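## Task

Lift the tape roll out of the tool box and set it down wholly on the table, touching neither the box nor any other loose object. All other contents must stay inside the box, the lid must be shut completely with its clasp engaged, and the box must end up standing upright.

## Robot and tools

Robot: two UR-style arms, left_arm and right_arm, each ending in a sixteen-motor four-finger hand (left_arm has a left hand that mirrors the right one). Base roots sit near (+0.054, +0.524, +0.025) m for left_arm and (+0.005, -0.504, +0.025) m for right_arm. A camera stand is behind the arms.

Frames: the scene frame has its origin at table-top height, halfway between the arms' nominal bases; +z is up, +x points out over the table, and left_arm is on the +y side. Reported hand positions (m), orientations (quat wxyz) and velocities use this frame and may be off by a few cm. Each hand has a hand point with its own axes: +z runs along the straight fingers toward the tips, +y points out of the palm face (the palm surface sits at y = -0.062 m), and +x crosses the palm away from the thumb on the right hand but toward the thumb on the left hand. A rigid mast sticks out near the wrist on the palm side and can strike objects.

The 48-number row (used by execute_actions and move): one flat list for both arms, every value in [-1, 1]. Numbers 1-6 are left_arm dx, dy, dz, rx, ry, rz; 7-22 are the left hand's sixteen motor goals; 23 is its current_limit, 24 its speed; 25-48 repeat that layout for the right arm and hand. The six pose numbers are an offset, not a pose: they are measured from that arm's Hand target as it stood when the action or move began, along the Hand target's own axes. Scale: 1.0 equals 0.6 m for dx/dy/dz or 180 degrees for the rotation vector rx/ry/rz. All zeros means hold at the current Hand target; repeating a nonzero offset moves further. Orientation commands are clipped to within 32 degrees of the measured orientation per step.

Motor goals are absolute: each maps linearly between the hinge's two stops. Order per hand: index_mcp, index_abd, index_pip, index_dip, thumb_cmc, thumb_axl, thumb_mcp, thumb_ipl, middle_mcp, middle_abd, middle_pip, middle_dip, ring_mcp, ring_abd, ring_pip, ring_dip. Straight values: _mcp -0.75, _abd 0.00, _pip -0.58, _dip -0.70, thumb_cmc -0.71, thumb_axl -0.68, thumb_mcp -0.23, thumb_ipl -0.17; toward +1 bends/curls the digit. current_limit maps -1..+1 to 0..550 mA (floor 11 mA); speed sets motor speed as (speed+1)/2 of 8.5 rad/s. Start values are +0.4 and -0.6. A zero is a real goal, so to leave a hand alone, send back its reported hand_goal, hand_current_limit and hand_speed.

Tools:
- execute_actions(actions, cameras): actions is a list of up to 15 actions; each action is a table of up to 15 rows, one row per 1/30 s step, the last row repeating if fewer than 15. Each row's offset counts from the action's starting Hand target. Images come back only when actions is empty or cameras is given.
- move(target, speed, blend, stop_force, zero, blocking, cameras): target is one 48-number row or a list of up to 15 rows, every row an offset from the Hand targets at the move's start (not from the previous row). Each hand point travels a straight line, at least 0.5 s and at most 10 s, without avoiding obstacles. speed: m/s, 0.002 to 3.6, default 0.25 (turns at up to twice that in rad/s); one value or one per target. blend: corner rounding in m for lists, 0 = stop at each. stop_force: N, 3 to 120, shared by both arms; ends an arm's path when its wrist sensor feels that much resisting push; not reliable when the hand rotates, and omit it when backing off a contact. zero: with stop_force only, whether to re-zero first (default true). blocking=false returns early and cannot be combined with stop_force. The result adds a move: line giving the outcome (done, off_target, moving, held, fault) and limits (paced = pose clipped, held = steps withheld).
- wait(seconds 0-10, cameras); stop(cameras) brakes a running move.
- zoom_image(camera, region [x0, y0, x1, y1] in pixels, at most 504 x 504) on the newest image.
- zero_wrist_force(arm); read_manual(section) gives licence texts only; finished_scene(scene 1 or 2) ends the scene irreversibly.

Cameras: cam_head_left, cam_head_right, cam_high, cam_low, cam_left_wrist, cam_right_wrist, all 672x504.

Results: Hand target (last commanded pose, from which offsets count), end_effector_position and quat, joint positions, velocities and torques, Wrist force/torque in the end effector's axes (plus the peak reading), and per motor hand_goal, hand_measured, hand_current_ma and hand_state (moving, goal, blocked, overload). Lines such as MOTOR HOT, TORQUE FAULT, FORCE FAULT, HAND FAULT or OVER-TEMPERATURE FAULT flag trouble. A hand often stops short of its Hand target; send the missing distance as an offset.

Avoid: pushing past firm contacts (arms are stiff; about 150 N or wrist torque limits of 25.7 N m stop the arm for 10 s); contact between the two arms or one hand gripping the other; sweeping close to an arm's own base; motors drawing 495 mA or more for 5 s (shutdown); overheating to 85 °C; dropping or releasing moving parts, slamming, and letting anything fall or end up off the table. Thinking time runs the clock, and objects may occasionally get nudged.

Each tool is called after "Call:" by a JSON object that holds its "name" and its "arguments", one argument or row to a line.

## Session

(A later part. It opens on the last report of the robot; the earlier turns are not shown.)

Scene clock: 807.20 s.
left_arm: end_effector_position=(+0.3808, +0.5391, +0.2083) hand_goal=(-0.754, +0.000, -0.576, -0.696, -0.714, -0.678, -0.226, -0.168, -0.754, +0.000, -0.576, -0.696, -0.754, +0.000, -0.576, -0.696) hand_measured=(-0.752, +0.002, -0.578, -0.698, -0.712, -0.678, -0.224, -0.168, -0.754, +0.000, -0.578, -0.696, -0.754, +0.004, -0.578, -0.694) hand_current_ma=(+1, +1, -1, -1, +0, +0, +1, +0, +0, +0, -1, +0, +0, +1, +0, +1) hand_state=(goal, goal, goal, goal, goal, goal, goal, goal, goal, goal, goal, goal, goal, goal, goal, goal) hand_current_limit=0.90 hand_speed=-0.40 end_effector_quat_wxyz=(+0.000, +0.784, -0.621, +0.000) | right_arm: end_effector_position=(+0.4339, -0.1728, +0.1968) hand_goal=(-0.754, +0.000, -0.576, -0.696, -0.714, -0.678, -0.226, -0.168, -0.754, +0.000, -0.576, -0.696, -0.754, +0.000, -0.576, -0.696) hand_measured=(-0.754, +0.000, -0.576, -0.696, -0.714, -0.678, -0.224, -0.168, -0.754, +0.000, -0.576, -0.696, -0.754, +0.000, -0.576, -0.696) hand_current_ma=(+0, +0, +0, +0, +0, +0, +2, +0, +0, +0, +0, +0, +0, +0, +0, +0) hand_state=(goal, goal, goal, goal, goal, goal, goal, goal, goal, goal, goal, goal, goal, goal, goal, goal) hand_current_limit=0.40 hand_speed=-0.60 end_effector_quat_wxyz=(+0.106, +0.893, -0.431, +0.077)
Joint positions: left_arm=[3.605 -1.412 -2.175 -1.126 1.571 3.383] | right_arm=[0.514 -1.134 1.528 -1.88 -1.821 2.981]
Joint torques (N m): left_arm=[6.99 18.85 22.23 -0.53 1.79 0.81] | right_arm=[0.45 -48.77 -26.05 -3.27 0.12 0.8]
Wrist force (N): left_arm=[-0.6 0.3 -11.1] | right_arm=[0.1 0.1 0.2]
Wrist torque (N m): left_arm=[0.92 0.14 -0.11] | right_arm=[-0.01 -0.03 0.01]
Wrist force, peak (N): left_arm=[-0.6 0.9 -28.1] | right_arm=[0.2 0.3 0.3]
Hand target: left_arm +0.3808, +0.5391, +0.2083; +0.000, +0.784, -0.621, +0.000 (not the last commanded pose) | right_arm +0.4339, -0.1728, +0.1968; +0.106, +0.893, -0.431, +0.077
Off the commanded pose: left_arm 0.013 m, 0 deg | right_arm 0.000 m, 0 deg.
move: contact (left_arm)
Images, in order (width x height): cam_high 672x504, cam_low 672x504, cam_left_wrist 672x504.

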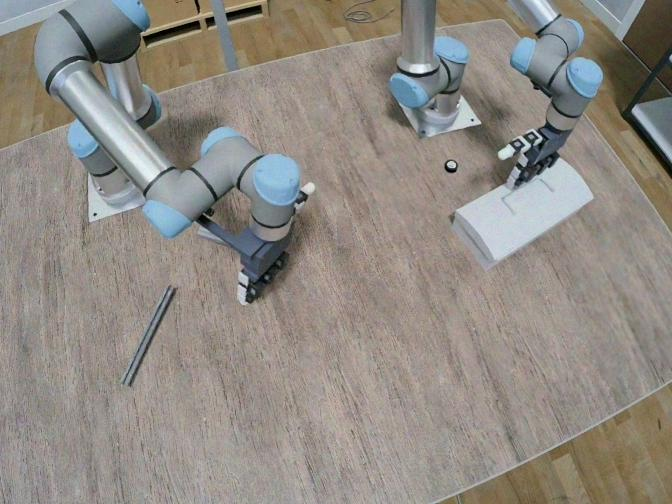

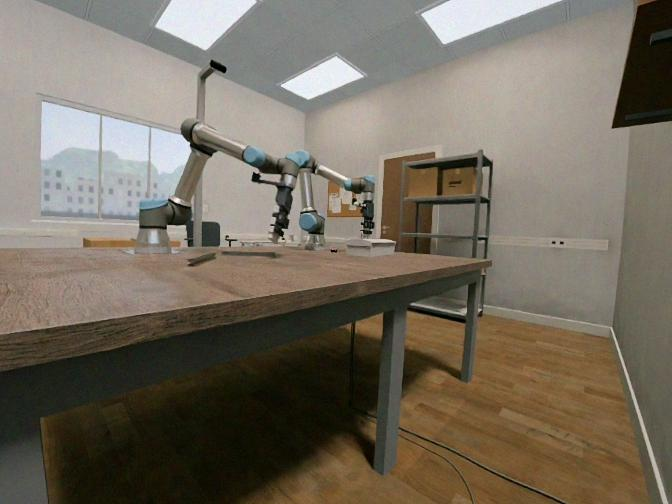

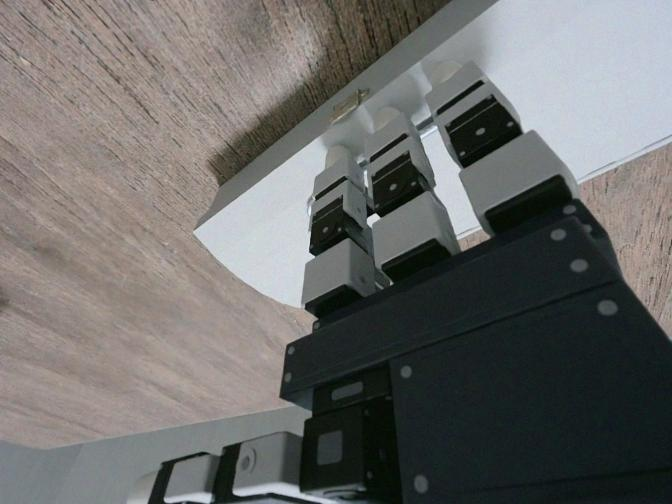

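Call:
{"name": "move", "arguments": {
  "target": [0,0,0.06,0,0,0,-0.754,0,-0.576,-0.696,-0.714,-0.678,-0.226,-0.168,-0.754,0,-0.576,-0.696,-0.754,0,-0.576,-0.696,0.9,-0.4,0,0,0,0,0,0,-0.754,0,-0.576,-0.696,-0.714,-0.678,-0.226,-0.168,-0.754,0,-0.576,-0.696,-0.754,0,-0.576,-0.696,0.4,-0.6],
  "speed": 0.01,
  "stop_force": 28,
  "cameras": ["cam_left_wrist"]
}}

Scene clock: 823.00 s.
left_arm: end_effector_position=(+0.3809, +0.5392, +0.2072) hand_goal=(-0.754, +0.000, -0.576, -0.696, -0.714, -0.678, -0.226, -0.168, -0.754, +0.000, -0.576, -0.696, -0.754, +0.000, -0.576, -0.696) hand_measured=(-0.748, +0.002, -0.578, -0.702, -0.712, -0.678, -0.224, -0.168, -0.750, +0.000, -0.578, -0.698, -0.752, +0.002, -0.576, -0.694) hand_current_ma=(+3, +0, -1, -3, +0, +0, +1, +0, +2, +0, +0, +0, +1, +1, +0, +0) hand_state=(goal, goal, goal, goal, goal, goal, goal, goal, goal, goal, goal, goal, goal, goal, goal, goal) hand_current_limit=0.90 hand_speed=-0.40 end_effector_quat_wxyz=(+0.000, +0.784, -0.621, +0.000) | right_arm: end_effector_position=(+0.4339, -0.1728, +0.1968) hand_goal=(-0.754, +0.000, -0.576, -0.696, -0.714, -0.678, -0.226, -0.168, -0.754, +0.000, -0.576, -0.696, -0.754, +0.000, -0.576, -0.696) hand_measured=(-0.754, +0.000, -0.576, -0.696, -0.714, -0.678, -0.224, -0.168, -0.754, +0.000, -0.576, -0.696, -0.754, +0.000, -0.576, -0.696) hand_current_ma=(+0, +0, +0, +0, +0, +0, +2, +0, +0, +0, +0, +0, +0, +0, +0, +0) hand_state=(goal, goal, goal, goal, goal, goal, goal, goal, goal, goal, goal, goal, goal, goal, goal, goal) hand_current_limit=0.40 hand_speed=-0.60 end_effector_quat_wxyz=(+0.106, +0.893, -0.431, +0.077)
Joint positions: left_arm=[3.605 -1.413 -2.177 -1.122 1.571 3.383] | right_arm=[0.514 -1.134 1.528 -1.88 -1.821 2.981]
Joint torques (N m): left_arm=[-6.75 6.54 9.78 -2.64 2.88 -0.67] | right_arm=[0.65 -49.58 -26.46 -3.07 0.11 0.76]
Wrist force (N): left_arm=[-0.1 1.0 -40.8] | right_arm=[0.1 0.0 0.1]
Wrist torque (N m): left_arm=[3.21 0.04 -0.07] | right_arm=[-0.02 -0.01 0.01]
Wrist force, peak (N): left_arm=[0.2 1.0 -47.8] | right_arm=[0.4 0.3 0.0]
Hand target: left_arm +0.3809, +0.5392, +0.2072; +0.000, +0.784, -0.621, +0.000 (not the last commanded pose) | right_arm +0.4339, -0.1728, +0.1968; +0.106, +0.893, -0.431, +0.077
Off the commanded pose: left_arm 0.035 m, 0 deg | right_arm 0.000 m, 0 deg.
move: contact (left_arm)
Images, in order (width x height): cam_left_wrist 672x504.

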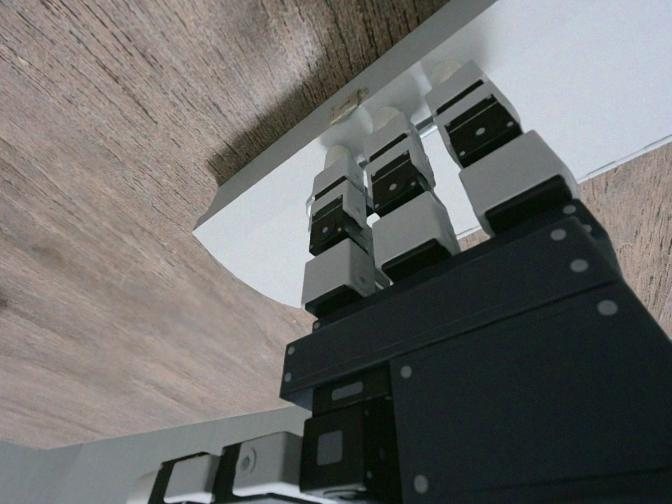

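Call:
{"name": "zoom_image", "arguments": {
  "camera": "cam_left_wrist",
  "region": [280, 60, 440, 180]
}}

Call:
{"name": "wait", "arguments": {
  "seconds": 0,
  "cameras": ["cam_low","cam_high","cam_head_left"]
}}

Call:
{"name": "zoom_image", "arguments": {
  "camera": "cam_low",
  "region": [330, 210, 430, 270]
}}

Scaled by 3.150.

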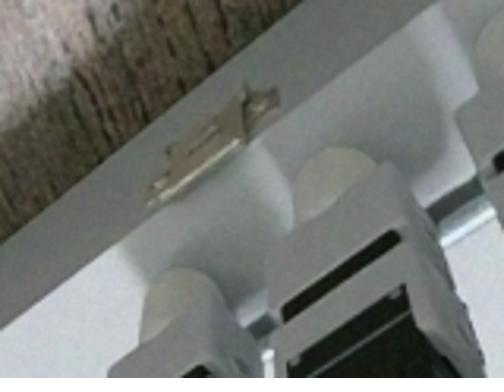

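Scene clock: 825.47 s.
left_arm: end_effector_position=(+0.3809, +0.5392, +0.2072) hand_goal=(-0.754, +0.000, -0.576, -0.696, -0.714, -0.678, -0.226, -0.168, -0.754, +0.000, -0.576, -0.696, -0.754, +0.000, -0.576, -0.696) hand_measured=(-0.748, +0.002, -0.578, -0.702, -0.712, -0.678, -0.224, -0.168, -0.750, +0.000, -0.578, -0.698, -0.752, +0.002, -0.576, -0.694) hand_current_ma=(+3, +0, -1, -3, +0, +0, +1, +0, +2, +0, +0, +0, +1, +1, +0, +0) hand_state=(goal, goal, goal, goal, goal, goal, goal, goal, goal, goal, goal, goal, goal, goal, goal, goal) hand_current_limit=0.90 hand_speed=-0.40 end_effector_quat_wxyz=(+0.000, +0.784, -0.621, +0.000) | right_arm: end_effector_position=(+0.4339, -0.1728, +0.1968) hand_goal=(-0.754, +0.000, -0.576, -0.696, -0.714, -0.678, -0.226, -0.168, -0.754, +0.000, -0.576, -0.696, -0.754, +0.000, -0.576, -0.696) hand_measured=(-0.754, +0.000, -0.576, -0.696, -0.714, -0.678, -0.224, -0.168, -0.754, +0.000, -0.576, -0.696, -0.754, +0.000, -0.576, -0.696) hand_current_ma=(+0, +0, +0, +0, +0, +0, +2, +0, +0, +0, +0, +0, +0, +0, +0, +0) hand_state=(goal, goal, goal, goal, goal, goal, goal, goal, goal, goal, goal, goal, goal, goal, goal, goal) hand_current_limit=0.40 hand_speed=-0.60 end_effector_quat_wxyz=(+0.106, +0.893, -0.431, +0.077)
Joint positions: left_arm=[3.605 -1.413 -2.177 -1.122 1.571 3.383] | right_arm=[0.514 -1.134 1.528 -1.88 -1.821 2.981]
Joint torques (N m): left_arm=[-7.02 7.06 10.77 -2.54 2.86 -0.64] | right_arm=[0.04 -49.58 -27.8 -3.15 0.06 0.62]
Wrist force (N): left_arm=[-0.2 0.9 -40.7] | right_arm=[0.1 0.0 0.0]
Wrist torque (N m): left_arm=[3.20 0.06 -0.07] | right_arm=[0.00 -0.01 0.01]
Wrist force, peak (N): left_arm=[-0.4 0.9 -41.5] | right_arm=[0.5 0.2 0.2]
Hand target: left_arm +0.3809, +0.5392, +0.2072; +0.000, +0.784, -0.621, +0.000 (not the last commanded pose) | right_arm +0.4339, -0.1728, +0.1968; +0.106, +0.893, -0.431, +0.077
Off the commanded pose: left_arm 0.035 m, 0 deg | right_arm 0.000 m, 0 deg.
Images, in order (width x height): cam_head_left 672x504, cam_high 672x504, cam_low 672x504.

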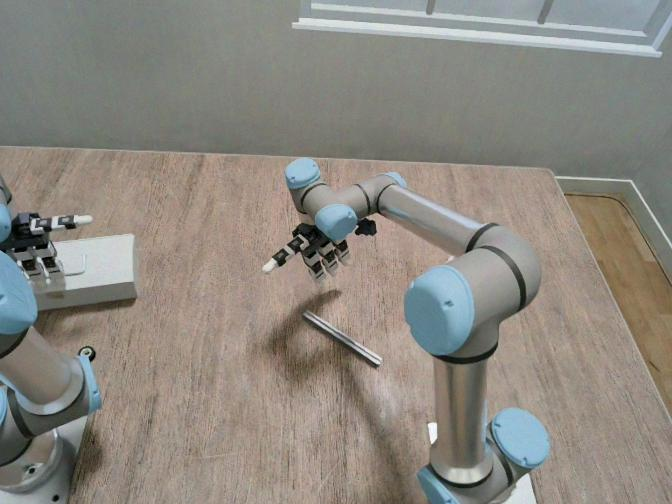

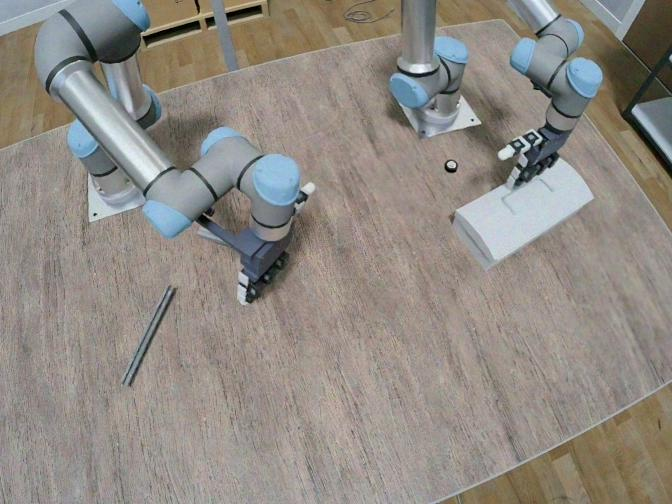

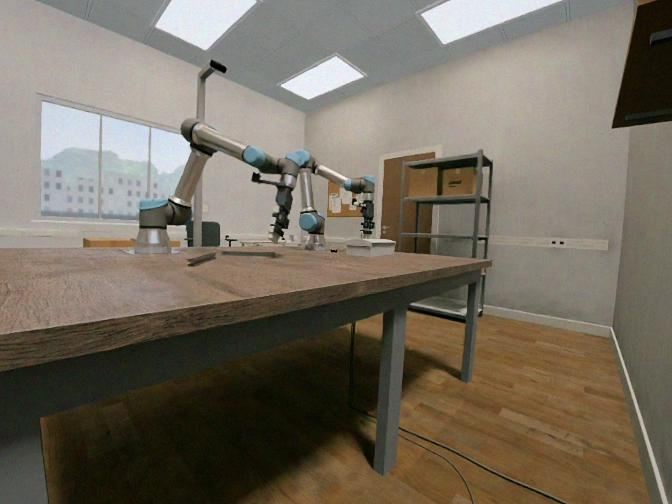

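Scaled by 5.040.

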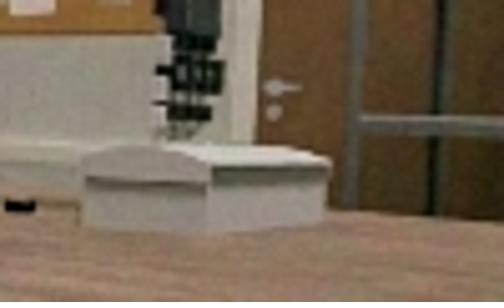

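Call:
{"name": "move", "arguments": {
  "target": [0.1,0.1,-0.22,0,0,0,-0.754,0,-0.576,-0.696,-0.714,-0.678,-0.226,-0.168,-0.754,0,-0.576,-0.696,-0.754,0,-0.576,-0.696,0.9,-0.4,0,0,0,0,0,0,-0.754,0,-0.576,-0.696,-0.714,-0.678,-0.226,-0.168,-0.754,0,-0.576,-0.696,-0.754,0,-0.576,-0.696,0.4,-0.6],
  "speed": 0.1,
  "cameras": ["cam_left_wrist","cam_low","cam_high"]
}}

Call:
{"name": "zoom_image", "arguments": {
  "camera": "cam_low",
  "region": [330, 210, 430, 270]
}}

Call:
{"name": "zoom_image", "arguments": {
  "camera": "cam_high",
  "region": [430, 130, 620, 290]
}}

Scene clock: 833.43 s.
left_arm: end_effector_position=(+0.3362, +0.4670, +0.3390) hand_goal=(-0.754, +0.000, -0.576, -0.696, -0.714, -0.678, -0.226, -0.168, -0.754, +0.000, -0.576, -0.696, -0.754, +0.000, -0.576, -0.696) hand_measured=(-0.754, +0.004, -0.578, -0.698, -0.712, -0.678, -0.224, -0.168, -0.754, +0.004, -0.578, -0.698, -0.754, +0.002, -0.576, -0.694) hand_current_ma=(+0, +1, -1, -1, +0, +0, +1, +0, +0, +1, -1, +0, +0, +1, +0, +0) hand_state=(goal, goal, goal, goal, goal, goal, goal, goal, goal, goal, goal, goal, goal, goal, goal, goal) hand_current_limit=0.90 hand_speed=-0.40 end_effector_quat_wxyz=(+0.000, +0.784, -0.621, +0.000) | right_arm: end_effector_position=(+0.4339, -0.1728, +0.1968) hand_goal=(-0.754, +0.000, -0.576, -0.696, -0.714, -0.678, -0.226, -0.168, -0.754, +0.000, -0.576, -0.696, -0.754, +0.000, -0.576, -0.696) hand_measured=(-0.754, +0.000, -0.576, -0.696, -0.714, -0.678, -0.224, -0.168, -0.754, +0.000, -0.576, -0.696, -0.754, +0.000, -0.576, -0.696) hand_current_ma=(+0, +0, +0, +0, +0, +0, +2, +0, +0, +0, +0, +0, +0, +0, +0, +0) hand_state=(goal, goal, goal, goal, goal, goal, goal, goal, goal, goal, goal, goal, goal, goal, goal, goal) hand_current_limit=0.40 hand_speed=-0.60 end_effector_quat_wxyz=(+0.106, +0.893, -0.431, +0.077)
Joint positions: left_arm=[3.469 -1.193 -1.984 -1.536 1.571 3.247] | right_arm=[0.514 -1.134 1.528 -1.88 -1.821 2.981]
Joint torques (N m): left_arm=[-9.85 15.72 28.84 0.59 2.39 -1.21] | right_arm=[0.55 -50.02 -26.95 -3.19 0.11 0.51]
Wrist force (N): left_arm=[0.1 0.1 0.6] | right_arm=[0.1 0.1 -0.1]
Wrist torque (N m): left_arm=[-0.03 -0.03 0.03] | right_arm=[0.01 0.00 0.01]
Wrist force, peak (N): left_arm=[-0.3 1.0 -41.4] | right_arm=[0.2 0.4 0.1]
Hand target: left_arm +0.3361, +0.4670, +0.3391; +0.000, +0.784, -0.621, +0.000 | right_arm +0.4339, -0.1728, +0.1968; +0.106, +0.893, -0.431, +0.077
Off the commanded pose: left_arm 0.000 m, 0 deg | right_arm 0.000 m, 0 deg.
move: done
Images, in order (width x height): cam_high 672x504, cam_low 672x504, cam_left_wrist 672x504.

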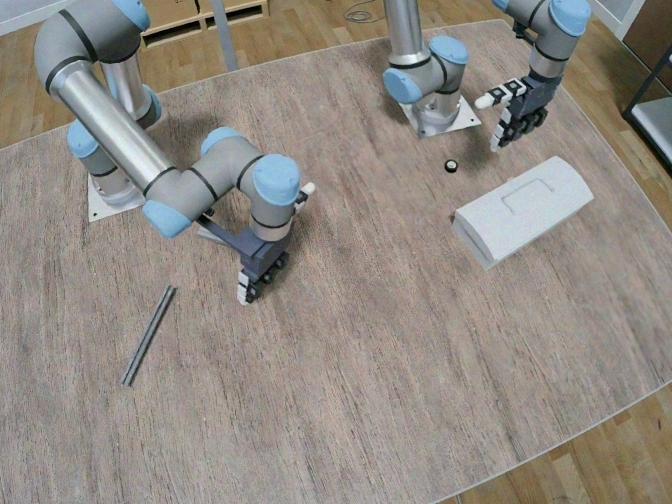

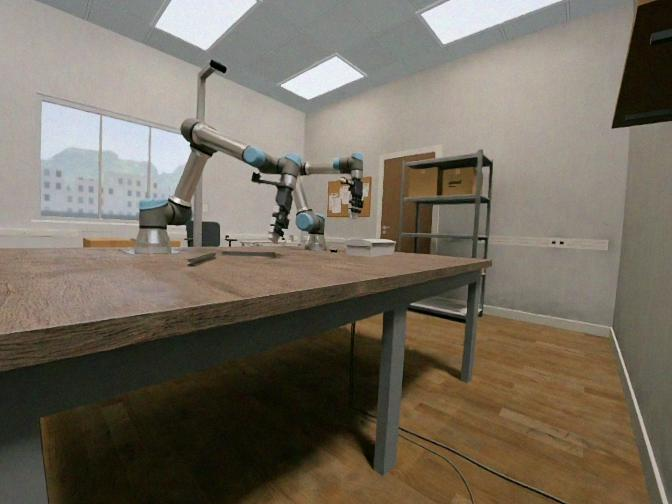

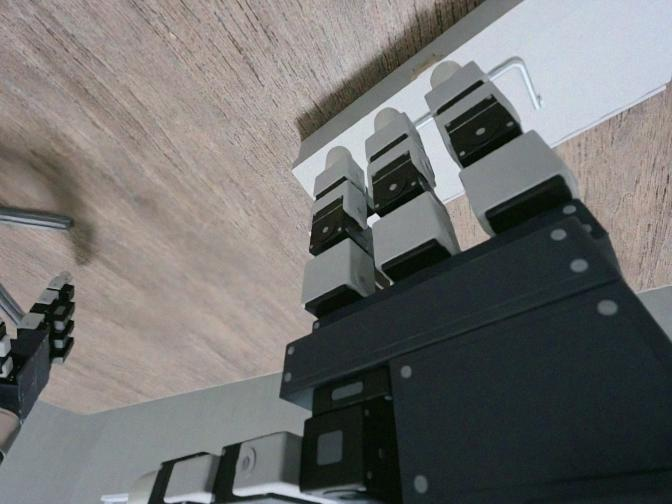

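Scaled by 5.040.

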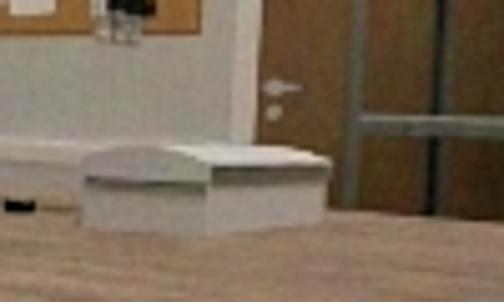

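Scaled by 2.653.

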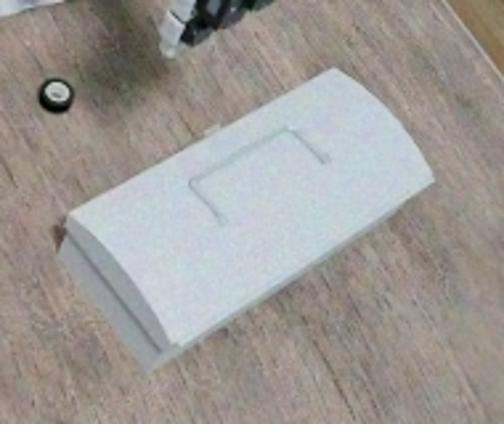

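Call:
{"name": "move", "arguments": {
  "target": [-0.1,-0.1,0.18,0,0,0,-0.754,0,-0.576,-0.696,-0.714,-0.678,-0.226,-0.168,-0.754,0,-0.576,-0.696,-0.754,0,-0.576,-0.696,0.9,-0.4,0,0,0,0,0,0,-0.754,0,-0.576,-0.696,-0.714,-0.678,-0.226,-0.168,-0.754,0,-0.576,-0.696,-0.754,0,-0.576,-0.696,0.4,-0.6],
  "speed": 0.1
}}

Call:
{"name": "move", "arguments": {
  "target": [0,0,0.05,0,0,0,-0.754,0,-0.576,-0.696,-0.714,-0.678,-0.226,-0.168,-0.754,0,-0.576,-0.696,-0.754,0,-0.576,-0.696,0.9,-0.4,0,0,0,0,0,0,-0.754,0,-0.576,-0.696,-0.714,-0.678,-0.226,-0.168,-0.754,0,-0.576,-0.696,-0.754,0,-0.576,-0.696,0.4,-0.6],
  "speed": 0.01,
  "stop_force": 6
}}

Call:
{"name": "move", "arguments": {
  "target": [0,0,0.03,0,0,0,-0.754,0,-0.576,-0.696,-0.714,-0.678,-0.226,-0.168,-0.754,0,-0.576,-0.696,-0.754,0,-0.576,-0.696,0.9,-0.4,0,0,0,0,0,0,-0.754,0,-0.576,-0.696,-0.714,-0.678,-0.226,-0.168,-0.754,0,-0.576,-0.696,-0.754,0,-0.576,-0.696,0.4,-0.6],
  "speed": 0.006,
  "stop_force": 50
}}

Scene clock: 845.50 s.
left_arm: end_effector_position=(+0.3808, +0.5391, +0.2313) hand_goal=(-0.754, +0.000, -0.576, -0.696, -0.714, -0.678, -0.226, -0.168, -0.754, +0.000, -0.576, -0.696, -0.754, +0.000, -0.576, -0.696) hand_measured=(-0.754, +0.004, -0.578, -0.698, -0.712, -0.678, -0.224, -0.168, -0.754, +0.004, -0.578, -0.698, -0.754, +0.002, -0.576, -0.694) hand_current_ma=(+0, +1, -1, -1, +0, +0, +1, +0, +0, +1, -1, +0, +0, +1, +0, +0) hand_state=(goal, goal, goal, goal, goal, goal, goal, goal, goal, goal, goal, goal, goal, goal, goal, goal) hand_current_limit=0.90 hand_speed=-0.40 end_effector_quat_wxyz=(+0.000, +0.784, -0.621, +0.000) | right_arm: end_effector_position=(+0.4339, -0.1728, +0.1968) hand_goal=(-0.754, +0.000, -0.576, -0.696, -0.714, -0.678, -0.226, -0.168, -0.754, +0.000, -0.576, -0.696, -0.754, +0.000, -0.576, -0.696) hand_measured=(-0.754, +0.000, -0.576, -0.696, -0.714, -0.678, -0.224, -0.168, -0.754, +0.000, -0.576, -0.696, -0.754, +0.000, -0.576, -0.696) hand_current_ma=(+0, +0, +0, +0, +0, +0, +2, +0, +0, +0, +0, +0, +0, +0, +0, +0) hand_state=(goal, goal, goal, goal, goal, goal, goal, goal, goal, goal, goal, goal, goal, goal, goal, goal) hand_current_limit=0.40 hand_speed=-0.60 end_effector_quat_wxyz=(+0.106, +0.893, -0.431, +0.077)
Joint positions: left_arm=[3.605 -1.385 -2.132 -1.194 1.571 3.383] | right_arm=[0.514 -1.134 1.528 -1.88 -1.821 2.981]
Joint torques (N m): left_arm=[11.71 5.53 12.59 4.09 -2.83 1.5] | right_arm=[0.49 -50.06 -27.92 -3.14 0.01 0.5]
Wrist force (N): left_arm=[0.0 -0.1 0.5] | right_arm=[0.3 0.1 0.1]
Wrist torque (N m): left_arm=[-0.04 -0.02 -0.04] | right_arm=[0.00 -0.04 0.03]
Wrist force, peak (N): left_arm=[-0.3 -0.5 1.0] | right_arm=[0.4 -0.1 0.3]
Hand target: left_arm +0.3809, +0.5392, +0.2312; +0.000, +0.784, -0.621, +0.000 | right_arm +0.4339, -0.1728, +0.1968; +0.106, +0.893, -0.431, +0.077
Off the commanded pose: left_arm 0.000 m, 0 deg | right_arm 0.000 m, 0 deg.
move: done

Scene clock: 848.93 s.
left_arm: end_effector_position=(+0.3809, +0.5392, +0.2086) hand_goal=(-0.754, +0.000, -0.576, -0.696, -0.714, -0.678, -0.226, -0.168, -0.754, +0.000, -0.576, -0.696, -0.754, +0.000, -0.576, -0.696) hand_measured=(-0.754, +0.004, -0.578, -0.698, -0.712, -0.678, -0.224, -0.168, -0.754, +0.004, -0.578, -0.698, -0.754, +0.002, -0.576, -0.694) hand_current_ma=(+0, +1, -1, -1, +0, +0, +1, +0, +0, +1, -1, +0, +0, +1, +0, +0) hand_state=(goal, goal, goal, goal, goal, goal, goal, goal, goal, goal, goal, goal, goal, goal, goal, goal) hand_current_limit=0.90 hand_speed=-0.40 end_effector_quat_wxyz=(+0.000, +0.784, -0.621, +0.000) | right_arm: end_effector_position=(+0.4339, -0.1728, +0.1968) hand_goal=(-0.754, +0.000, -0.576, -0.696, -0.714, -0.678, -0.226, -0.168, -0.754, +0.000, -0.576, -0.696, -0.754, +0.000, -0.576, -0.696) hand_measured=(-0.754, +0.000, -0.576, -0.696, -0.714, -0.678, -0.224, -0.168, -0.754, +0.000, -0.576, -0.696, -0.754, +0.000, -0.576, -0.696) hand_current_ma=(+0, +0, +0, +0, +0, +0, +2, +0, +0, +0, +0, +0, +0, +0, +0, +0) hand_state=(goal, goal, goal, goal, goal, goal, goal, goal, goal, goal, goal, goal, goal, goal, goal, goal) hand_current_limit=0.40 hand_speed=-0.60 end_effector_quat_wxyz=(+0.106, +0.893, -0.431, +0.077)
Joint positions: left_arm=[3.605 -1.411 -2.175 -1.126 1.571 3.383] | right_arm=[0.514 -1.134 1.528 -1.88 -1.821 2.981]
Joint torques (N m): left_arm=[8.96 19.97 23.11 -0.13 -1.74 1.3] | right_arm=[1.08 -49.86 -27.75 -3.12 0.04 0.62]
Wrist force (N): left_arm=[-0.6 0.0 -6.9] | right_arm=[0.1 0.0 0.1]
Wrist torque (N m): left_arm=[0.56 0.10 -0.10] | right_arm=[-0.01 -0.01 0.01]
Wrist force, peak (N): left_arm=[-0.5 0.7 -13.3] | right_arm=[0.5 0.0 -0.1]
Hand target: left_arm +0.3809, +0.5392, +0.2086; +0.000, +0.784, -0.621, +0.000 (not the last commanded pose) | right_arm +0.4339, -0.1728, +0.1968; +0.106, +0.893, -0.431, +0.077
Off the commanded pose: left_arm 0.007 m, 0 deg | right_arm 0.000 m, 0 deg.
move: contact (left_arm)

Scene clock: 850.47 s.
left_arm: end_effector_position=(+0.3810, +0.5392, +0.2066) hand_goal=(-0.754, +0.000, -0.576, -0.696, -0.714, -0.678, -0.226, -0.168, -0.754, +0.000, -0.576, -0.696, -0.754, +0.000, -0.576, -0.696) hand_measured=(-0.748, +0.002, -0.578, -0.704, -0.712, -0.678, -0.224, -0.168, -0.750, +0.002, -0.578, -0.698, -0.750, +0.002, -0.576, -0.694) hand_current_ma=(+4, +1, -1, -4, +0, +0, +1, +0, +2, +1, -1, -1, +2, +0, +0, +0) hand_state=(goal, goal, goal, goal, goal, goal, goal, goal, goal, goal, goal, goal, goal, goal, goal, goal) hand_current_limit=0.90 hand_speed=-0.40 end_effector_quat_wxyz=(-0.001, +0.784, -0.621, +0.000) | right_arm: end_effector_position=(+0.4339, -0.1728, +0.1968) hand_goal=(-0.754, +0.000, -0.576, -0.696, -0.714, -0.678, -0.226, -0.168, -0.754, +0.000, -0.576, -0.696, -0.754, +0.000, -0.576, -0.696) hand_measured=(-0.754, +0.000, -0.576, -0.696, -0.714, -0.678, -0.224, -0.168, -0.754, +0.000, -0.576, -0.696, -0.754, +0.000, -0.576, -0.696) hand_current_ma=(+0, +0, +0, +0, +0, +0, +2, +0, +0, +0, +0, +0, +0, +0, +0, +0) hand_state=(goal, goal, goal, goal, goal, goal, goal, goal, goal, goal, goal, goal, goal, goal, goal, goal) hand_current_limit=0.40 hand_speed=-0.60 end_effector_quat_wxyz=(+0.106, +0.893, -0.431, +0.077)
Joint positions: left_arm=[3.605 -1.414 -2.178 -1.119 1.571 3.383] | right_arm=[0.514 -1.134 1.528 -1.88 -1.821 2.981]
Joint torques (N m): left_arm=[8.33 1.04 3.32 -4.02 -1.3 1.25] | right_arm=[0.32 -49.73 -28.75 -3.1 0.2 0.55]
Wrist force (N): left_arm=[-0.2 1.5 -59.7] | right_arm=[0.1 0.1 0.1]
Wrist torque (N m): left_arm=[4.66 -0.04 -0.08] | right_arm=[0.00 -0.02 0.02]
Wrist force, peak (N): left_arm=[-0.2 1.2 -65.6] | right_arm=[0.4 0.1 0.3]
Hand target: left_arm +0.3810, +0.5392, +0.2066; -0.001, +0.784, -0.621, +0.000 (not the last commanded pose) | right_arm +0.4339, -0.1728, +0.1968; +0.106, +0.893, -0.431, +0.077
Off the commanded pose: left_arm 0.016 m, 0 deg | right_arm 0.000 m, 0 deg.
move: contact (left_arm)

Call:
{"name": "move", "arguments": {
  "target": [
    [0,0,-0.1,0,0,0,-0.754,0,-0.576,-0.696,-0.714,-0.678,-0.226,-0.168,-0.754,0,-0.576,-0.696,-0.754,0,-0.576,-0.696,0.9,-0.4,0,0,0,0,0,0,-0.754,0,-0.576,-0.696,-0.714,-0.678,-0.226,-0.168,-0.754,0,-0.576,-0.696,-0.754,0,-0.576,-0.696,0.4,-0.6],
    [-0.063,0.125,-0.06,-0.0833,0,0,-0.754,0,-0.576,-0.696,-0.714,-0.678,-0.226,-0.168,-0.754,0,-0.576,-0.696,-0.754,0,-0.576,-0.696,0.9,-0.4,0,0,0,0,0,0,-0.754,0,-0.576,-0.696,-0.714,-0.678,-0.226,-0.168,-0.754,0,-0.576,-0.696,-0.754,0,-0.576,-0.696,0.4,-0.6],
    [-0.063,0.125,0.09,-0.0833,0,0,-0.754,0,-0.576,-0.696,-0.714,-0.678,-0.226,-0.168,-0.754,0,-0.576,-0.696,-0.754,0,-0.576,-0.696,0.9,-0.4,0,0,0,0,0,0,-0.754,0,-0.576,-0.696,-0.714,-0.678,-0.226,-0.168,-0.754,0,-0.576,-0.696,-0.754,0,-0.576,-0.696,0.4,-0.6]
  ],
  "speed": 0.1,
  "blend": 0.01,
  "cameras": ["cam_left_wrist"]
}}

Scene clock: 880.10 s.
left_arm: end_effector_position=(+0.2993, +0.5589, +0.1526) hand_goal=(-0.754, +0.000, -0.576, -0.696, -0.714, -0.678, -0.226, -0.168, -0.754, +0.000, -0.576, -0.696, -0.754, +0.000, -0.576, -0.696) hand_measured=(-0.752, +0.004, -0.578, -0.698, -0.714, -0.678, -0.224, -0.168, -0.754, +0.004, -0.578, -0.698, -0.752, +0.002, -0.576, -0.696) hand_current_ma=(+0, +1, -1, -1, +0, +0, +1, +0, +0, +1, -1, -1, +0, +0, +0, +0) hand_state=(goal, goal, goal, goal, goal, goal, goal, goal, goal, goal, goal, goal, goal, goal, goal, goal) hand_current_limit=0.90 hand_speed=-0.40 end_effector_quat_wxyz=(+0.102, +0.777, -0.616, -0.081) | right_arm: end_effector_position=(+0.4339, -0.1728, +0.1968) hand_goal=(-0.754, +0.000, -0.576, -0.696, -0.714, -0.678, -0.226, -0.168, -0.754, +0.000, -0.576, -0.696, -0.754, +0.000, -0.576, -0.696) hand_measured=(-0.754, +0.000, -0.576, -0.696, -0.714, -0.678, -0.224, -0.168, -0.754, +0.000, -0.576, -0.696, -0.754, +0.000, -0.576, -0.696) hand_current_ma=(+0, +0, +0, +0, +0, +0, +2, +0, +0, +0, +0, +0, +0, +0, +0, +0) hand_state=(goal, goal, goal, goal, goal, goal, goal, goal, goal, goal, goal, goal, goal, goal, goal, goal) hand_current_limit=0.40 hand_speed=-0.60 end_effector_quat_wxyz=(+0.106, +0.893, -0.431, +0.077)
Joint positions: left_arm=[3.715 -1.459 -2.318 -1.181 1.66 3.482] | right_arm=[0.514 -1.134 1.528 -1.88 -1.821 2.981]
Joint torques (N m): left_arm=[-10.56 5.55 10.67 3.72 2.81 -0.83] | right_arm=[1.12 -50.23 -28.41 -3.13 0.21 0.45]
Wrist force (N): left_arm=[0.2 0.3 0.7] | right_arm=[0.1 0.0 0.0]
Wrist torque (N m): left_arm=[-0.06 -0.03 0.00] | right_arm=[0.01 -0.01 0.01]
Wrist force, peak (N): left_arm=[-0.3 1.6 -60.0] | right_arm=[0.3 0.3 0.3]
Hand target: left_arm +0.2994, +0.5589, +0.1525; +0.102, +0.777, -0.616, -0.081 | right_arm +0.4339, -0.1728, +0.1968; +0.106, +0.893, -0.431, +0.077
Off the commanded pose: left_arm 0.000 m, 0 deg | right_arm 0.000 m, 0 deg.
move: done
Images, in order (width x height): cam_left_wrist 672x504.

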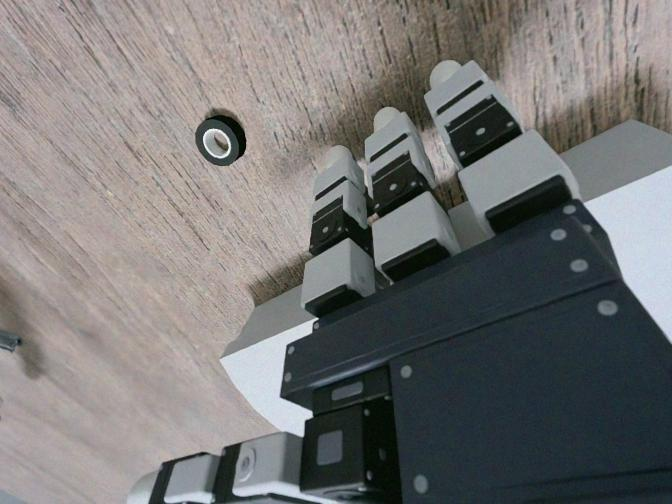

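Call:
{"name": "move", "arguments": {
  "target": [
    [0,0.043,-0.161,0.1667,0,0,-0.754,0,-0.576,-0.696,-0.714,-0.678,-0.226,-0.168,-0.754,0,-0.576,-0.696,-0.754,0,-0.576,-0.696,0.9,-0.4,0,0,0,0,0,0,-0.754,0,-0.576,-0.696,-0.714,-0.678,-0.226,-0.168,-0.754,0,-0.576,-0.696,-0.754,0,-0.576,-0.696,0.4,-0.6],
    [0,0.004,-0.016,0.1667,0,0,-0.754,0,-0.576,-0.696,-0.714,-0.678,-0.226,-0.168,-0.754,0,-0.576,-0.696,-0.754,0,-0.576,-0.696,0.9,-0.4,0,0,0,0,0,0,-0.754,0,-0.576,-0.696,-0.714,-0.678,-0.226,-0.168,-0.754,0,-0.576,-0.696,-0.754,0,-0.576,-0.696,0.4,-0.6]
  ],
  "speed": 0.1,
  "blend": 0.0,
  "stop_force": 6,
  "cameras": ["cam_left_wrist"]
}}

Scene clock: 891.97 s.
left_arm: end_effector_position=(+0.2995, +0.5589, +0.1624) hand_goal=(-0.754, +0.000, -0.576, -0.696, -0.714, -0.678, -0.226, -0.168, -0.754, +0.000, -0.576, -0.696, -0.754, +0.000, -0.576, -0.696) hand_measured=(-0.752, +0.004, -0.578, -0.698, -0.714, -0.678, -0.224, -0.168, -0.752, +0.004, -0.578, -0.698, -0.752, +0.002, -0.576, -0.696) hand_current_ma=(+0, +1, +0, -1, +0, +0, +1, +0, +0, +1, -1, -1, +0, +0, +0, +0) hand_state=(goal, goal, goal, goal, goal, goal, goal, goal, goal, goal, goal, goal, goal, goal, goal, goal) hand_current_limit=0.90 hand_speed=-0.40 end_effector_quat_wxyz=(-0.103, +0.777, -0.616, +0.081) | right_arm: end_effector_position=(+0.4339, -0.1728, +0.1968) hand_goal=(-0.754, +0.000, -0.576, -0.696, -0.714, -0.678, -0.226, -0.168, -0.754, +0.000, -0.576, -0.696, -0.754, +0.000, -0.576, -0.696) hand_measured=(-0.754, +0.000, -0.576, -0.696, -0.714, -0.678, -0.224, -0.168, -0.754, +0.000, -0.576, -0.696, -0.754, +0.000, -0.576, -0.696) hand_current_ma=(+0, +0, +0, +0, +0, +0, +2, +0, +0, +0, +0, +0, +0, +0, +0, +0) hand_state=(goal, goal, goal, goal, goal, goal, goal, goal, goal, goal, goal, goal, goal, goal, goal, goal) hand_current_limit=0.40 hand_speed=-0.60 end_effector_quat_wxyz=(+0.106, +0.893, -0.431, +0.077)
Joint positions: left_arm=[3.883 -1.037 -2.552 -0.894 1.442 3.646] | right_arm=[0.514 -1.134 1.528 -1.88 -1.821 2.981]
Joint torques (N m): left_arm=[-10.85 -9.66 12.96 4.46 2.33 -1.04] | right_arm=[0.35 -49.82 -28.68 -3.07 0.18 0.46]
Wrist force (N): left_arm=[-0.5 -0.1 0.5] | right_arm=[0.1 0.0 0.0]
Wrist torque (N m): left_arm=[-0.01 0.05 -0.04] | right_arm=[-0.01 -0.02 0.00]
Wrist force, peak (N): left_arm=[-0.6 0.2 1.1] | right_arm=[0.2 0.5 0.1]
Hand target: left_arm +0.2995, +0.5589, +0.1624; -0.103, +0.777, -0.616, +0.081 | right_arm +0.4339, -0.1728, +0.1968; +0.106, +0.893, -0.431, +0.077
Off the commanded pose: left_arm 0.000 m, 0 deg | right_arm 0.000 m, 0 deg.
move: done
Images, in order (width x height): cam_left_wrist 672x504.

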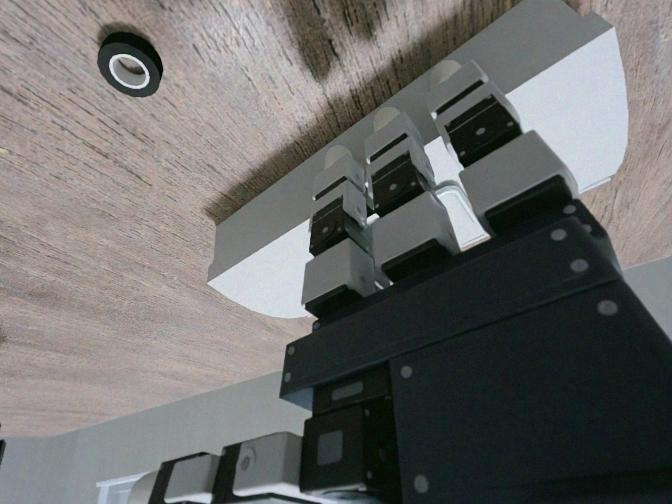

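Call:
{"name": "move", "arguments": {
  "target": [-0.13,0,0,0,0,0,-0.754,0,-0.576,-0.696,-0.714,-0.678,-0.226,-0.168,-0.754,0,-0.576,-0.696,-0.754,0,-0.576,-0.696,0.9,-0.4,0,0,0,0,0,0,-0.754,0,-0.576,-0.696,-0.714,-0.678,-0.226,-0.168,-0.754,0,-0.576,-0.696,-0.754,0,-0.576,-0.696,0.4,-0.6],
  "speed": 0.1,
  "cameras": ["cam_left_wrist"]
}}

Call:
{"name": "zoom_image", "arguments": {
  "camera": "cam_left_wrist",
  "region": [200, 100, 400, 250]
}}

Scene clock: 897.40 s.
left_arm: end_effector_position=(+0.2817, +0.6348, +0.1625) hand_goal=(-0.754, +0.000, -0.576, -0.696, -0.714, -0.678, -0.226, -0.168, -0.754, +0.000, -0.576, -0.696, -0.754, +0.000, -0.576, -0.696) hand_measured=(-0.752, +0.004, -0.578, -0.698, -0.714, -0.678, -0.224, -0.168, -0.752, +0.004, -0.578, -0.698, -0.752, +0.002, -0.576, -0.696) hand_current_ma=(+1, +1, +0, -1, +0, +0, +1, +0, +0, +1, -1, -1, +0, +0, +0, +0) hand_state=(goal, goal, goal, goal, goal, goal, goal, goal, goal, goal, goal, goal, goal, goal, goal, goal) hand_current_limit=0.90 hand_speed=-0.40 end_effector_quat_wxyz=(-0.103, +0.777, -0.616, +0.081) | right_arm: end_effector_position=(+0.4339, -0.1728, +0.1968) hand_goal=(-0.754, +0.000, -0.576, -0.696, -0.714, -0.678, -0.226, -0.168, -0.754, +0.000, -0.576, -0.696, -0.754, +0.000, -0.576, -0.696) hand_measured=(-0.754, +0.000, -0.576, -0.696, -0.714, -0.678, -0.224, -0.168, -0.754, +0.000, -0.576, -0.696, -0.754, +0.000, -0.576, -0.696) hand_current_ma=(+0, +0, +0, +0, +0, +0, +2, +0, +0, +0, +0, +0, +0, +0, +0, +0) hand_state=(goal, goal, goal, goal, goal, goal, goal, goal, goal, goal, goal, goal, goal, goal, goal, goal) hand_current_limit=0.40 hand_speed=-0.60 end_effector_quat_wxyz=(+0.106, +0.893, -0.431, +0.077)
Joint positions: left_arm=[4.141 -1.074 -2.525 -0.923 1.388 3.902] | right_arm=[0.514 -1.134 1.528 -1.88 -1.821 2.981]
Joint torques (N m): left_arm=[11.96 -6.67 26.74 4.41 -3.31 1.43] | right_arm=[-0.08 -49.41 -28.02 -2.94 0.26 0.51]
Wrist force (N): left_arm=[-0.6 0.0 0.4] | right_arm=[0.2 0.0 0.2]
Wrist torque (N m): left_arm=[0.01 0.06 -0.14] | right_arm=[-0.03 -0.03 0.02]
Wrist force, peak (N): left_arm=[-1.2 0.1 0.4] | right_arm=[0.3 0.1 -0.4]
Hand target: left_arm +0.2817, +0.6349, +0.1625; -0.103, +0.777, -0.616, +0.081 | right_arm +0.4339, -0.1728, +0.1968; +0.106, +0.893, -0.431, +0.077
Off the commanded pose: left_arm 0.000 m, 0 deg | right_arm 0.000 m, 0 deg.
move: done
Images, in order (width x height): cam_left_wrist 672x504.

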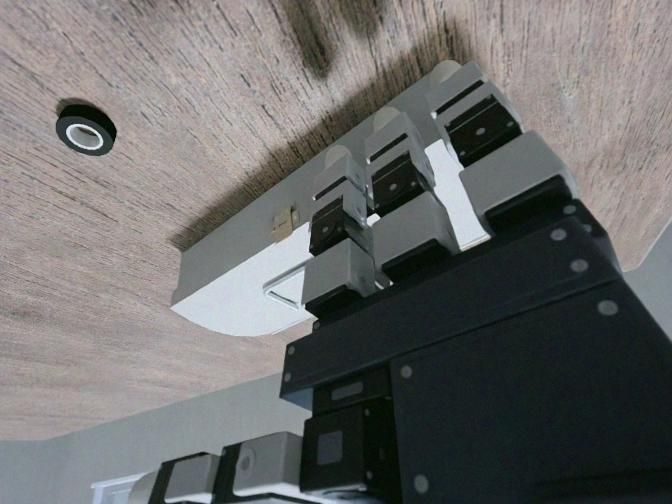

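Scaled by 2.520.

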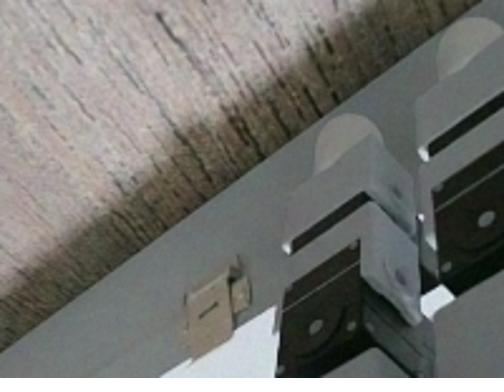

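Call:
{"name": "zoom_image", "arguments": {
  "camera": "cam_left_wrist",
  "region": [160, 190, 320, 310]
}}

Call:
{"name": "zoom_image", "arguments": {
  "camera": "cam_left_wrist",
  "region": [256, 196, 316, 246]
}}

Scaled by 3.150.

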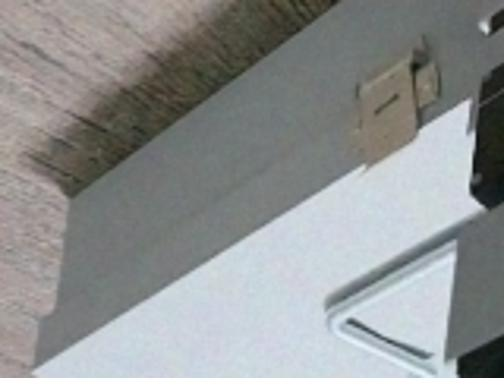

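Scaled by 8.400.

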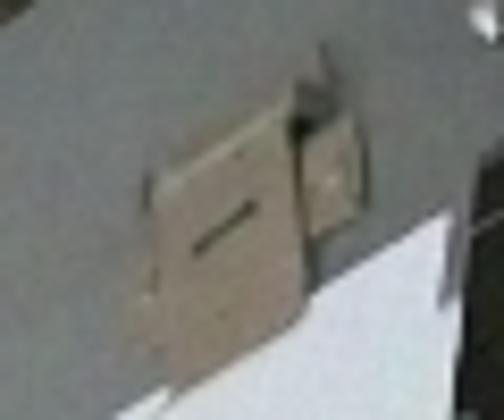

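Call:
{"name": "finished_scene", "arguments": {
  "scene": 1
}}

The scene is finished: the task was done.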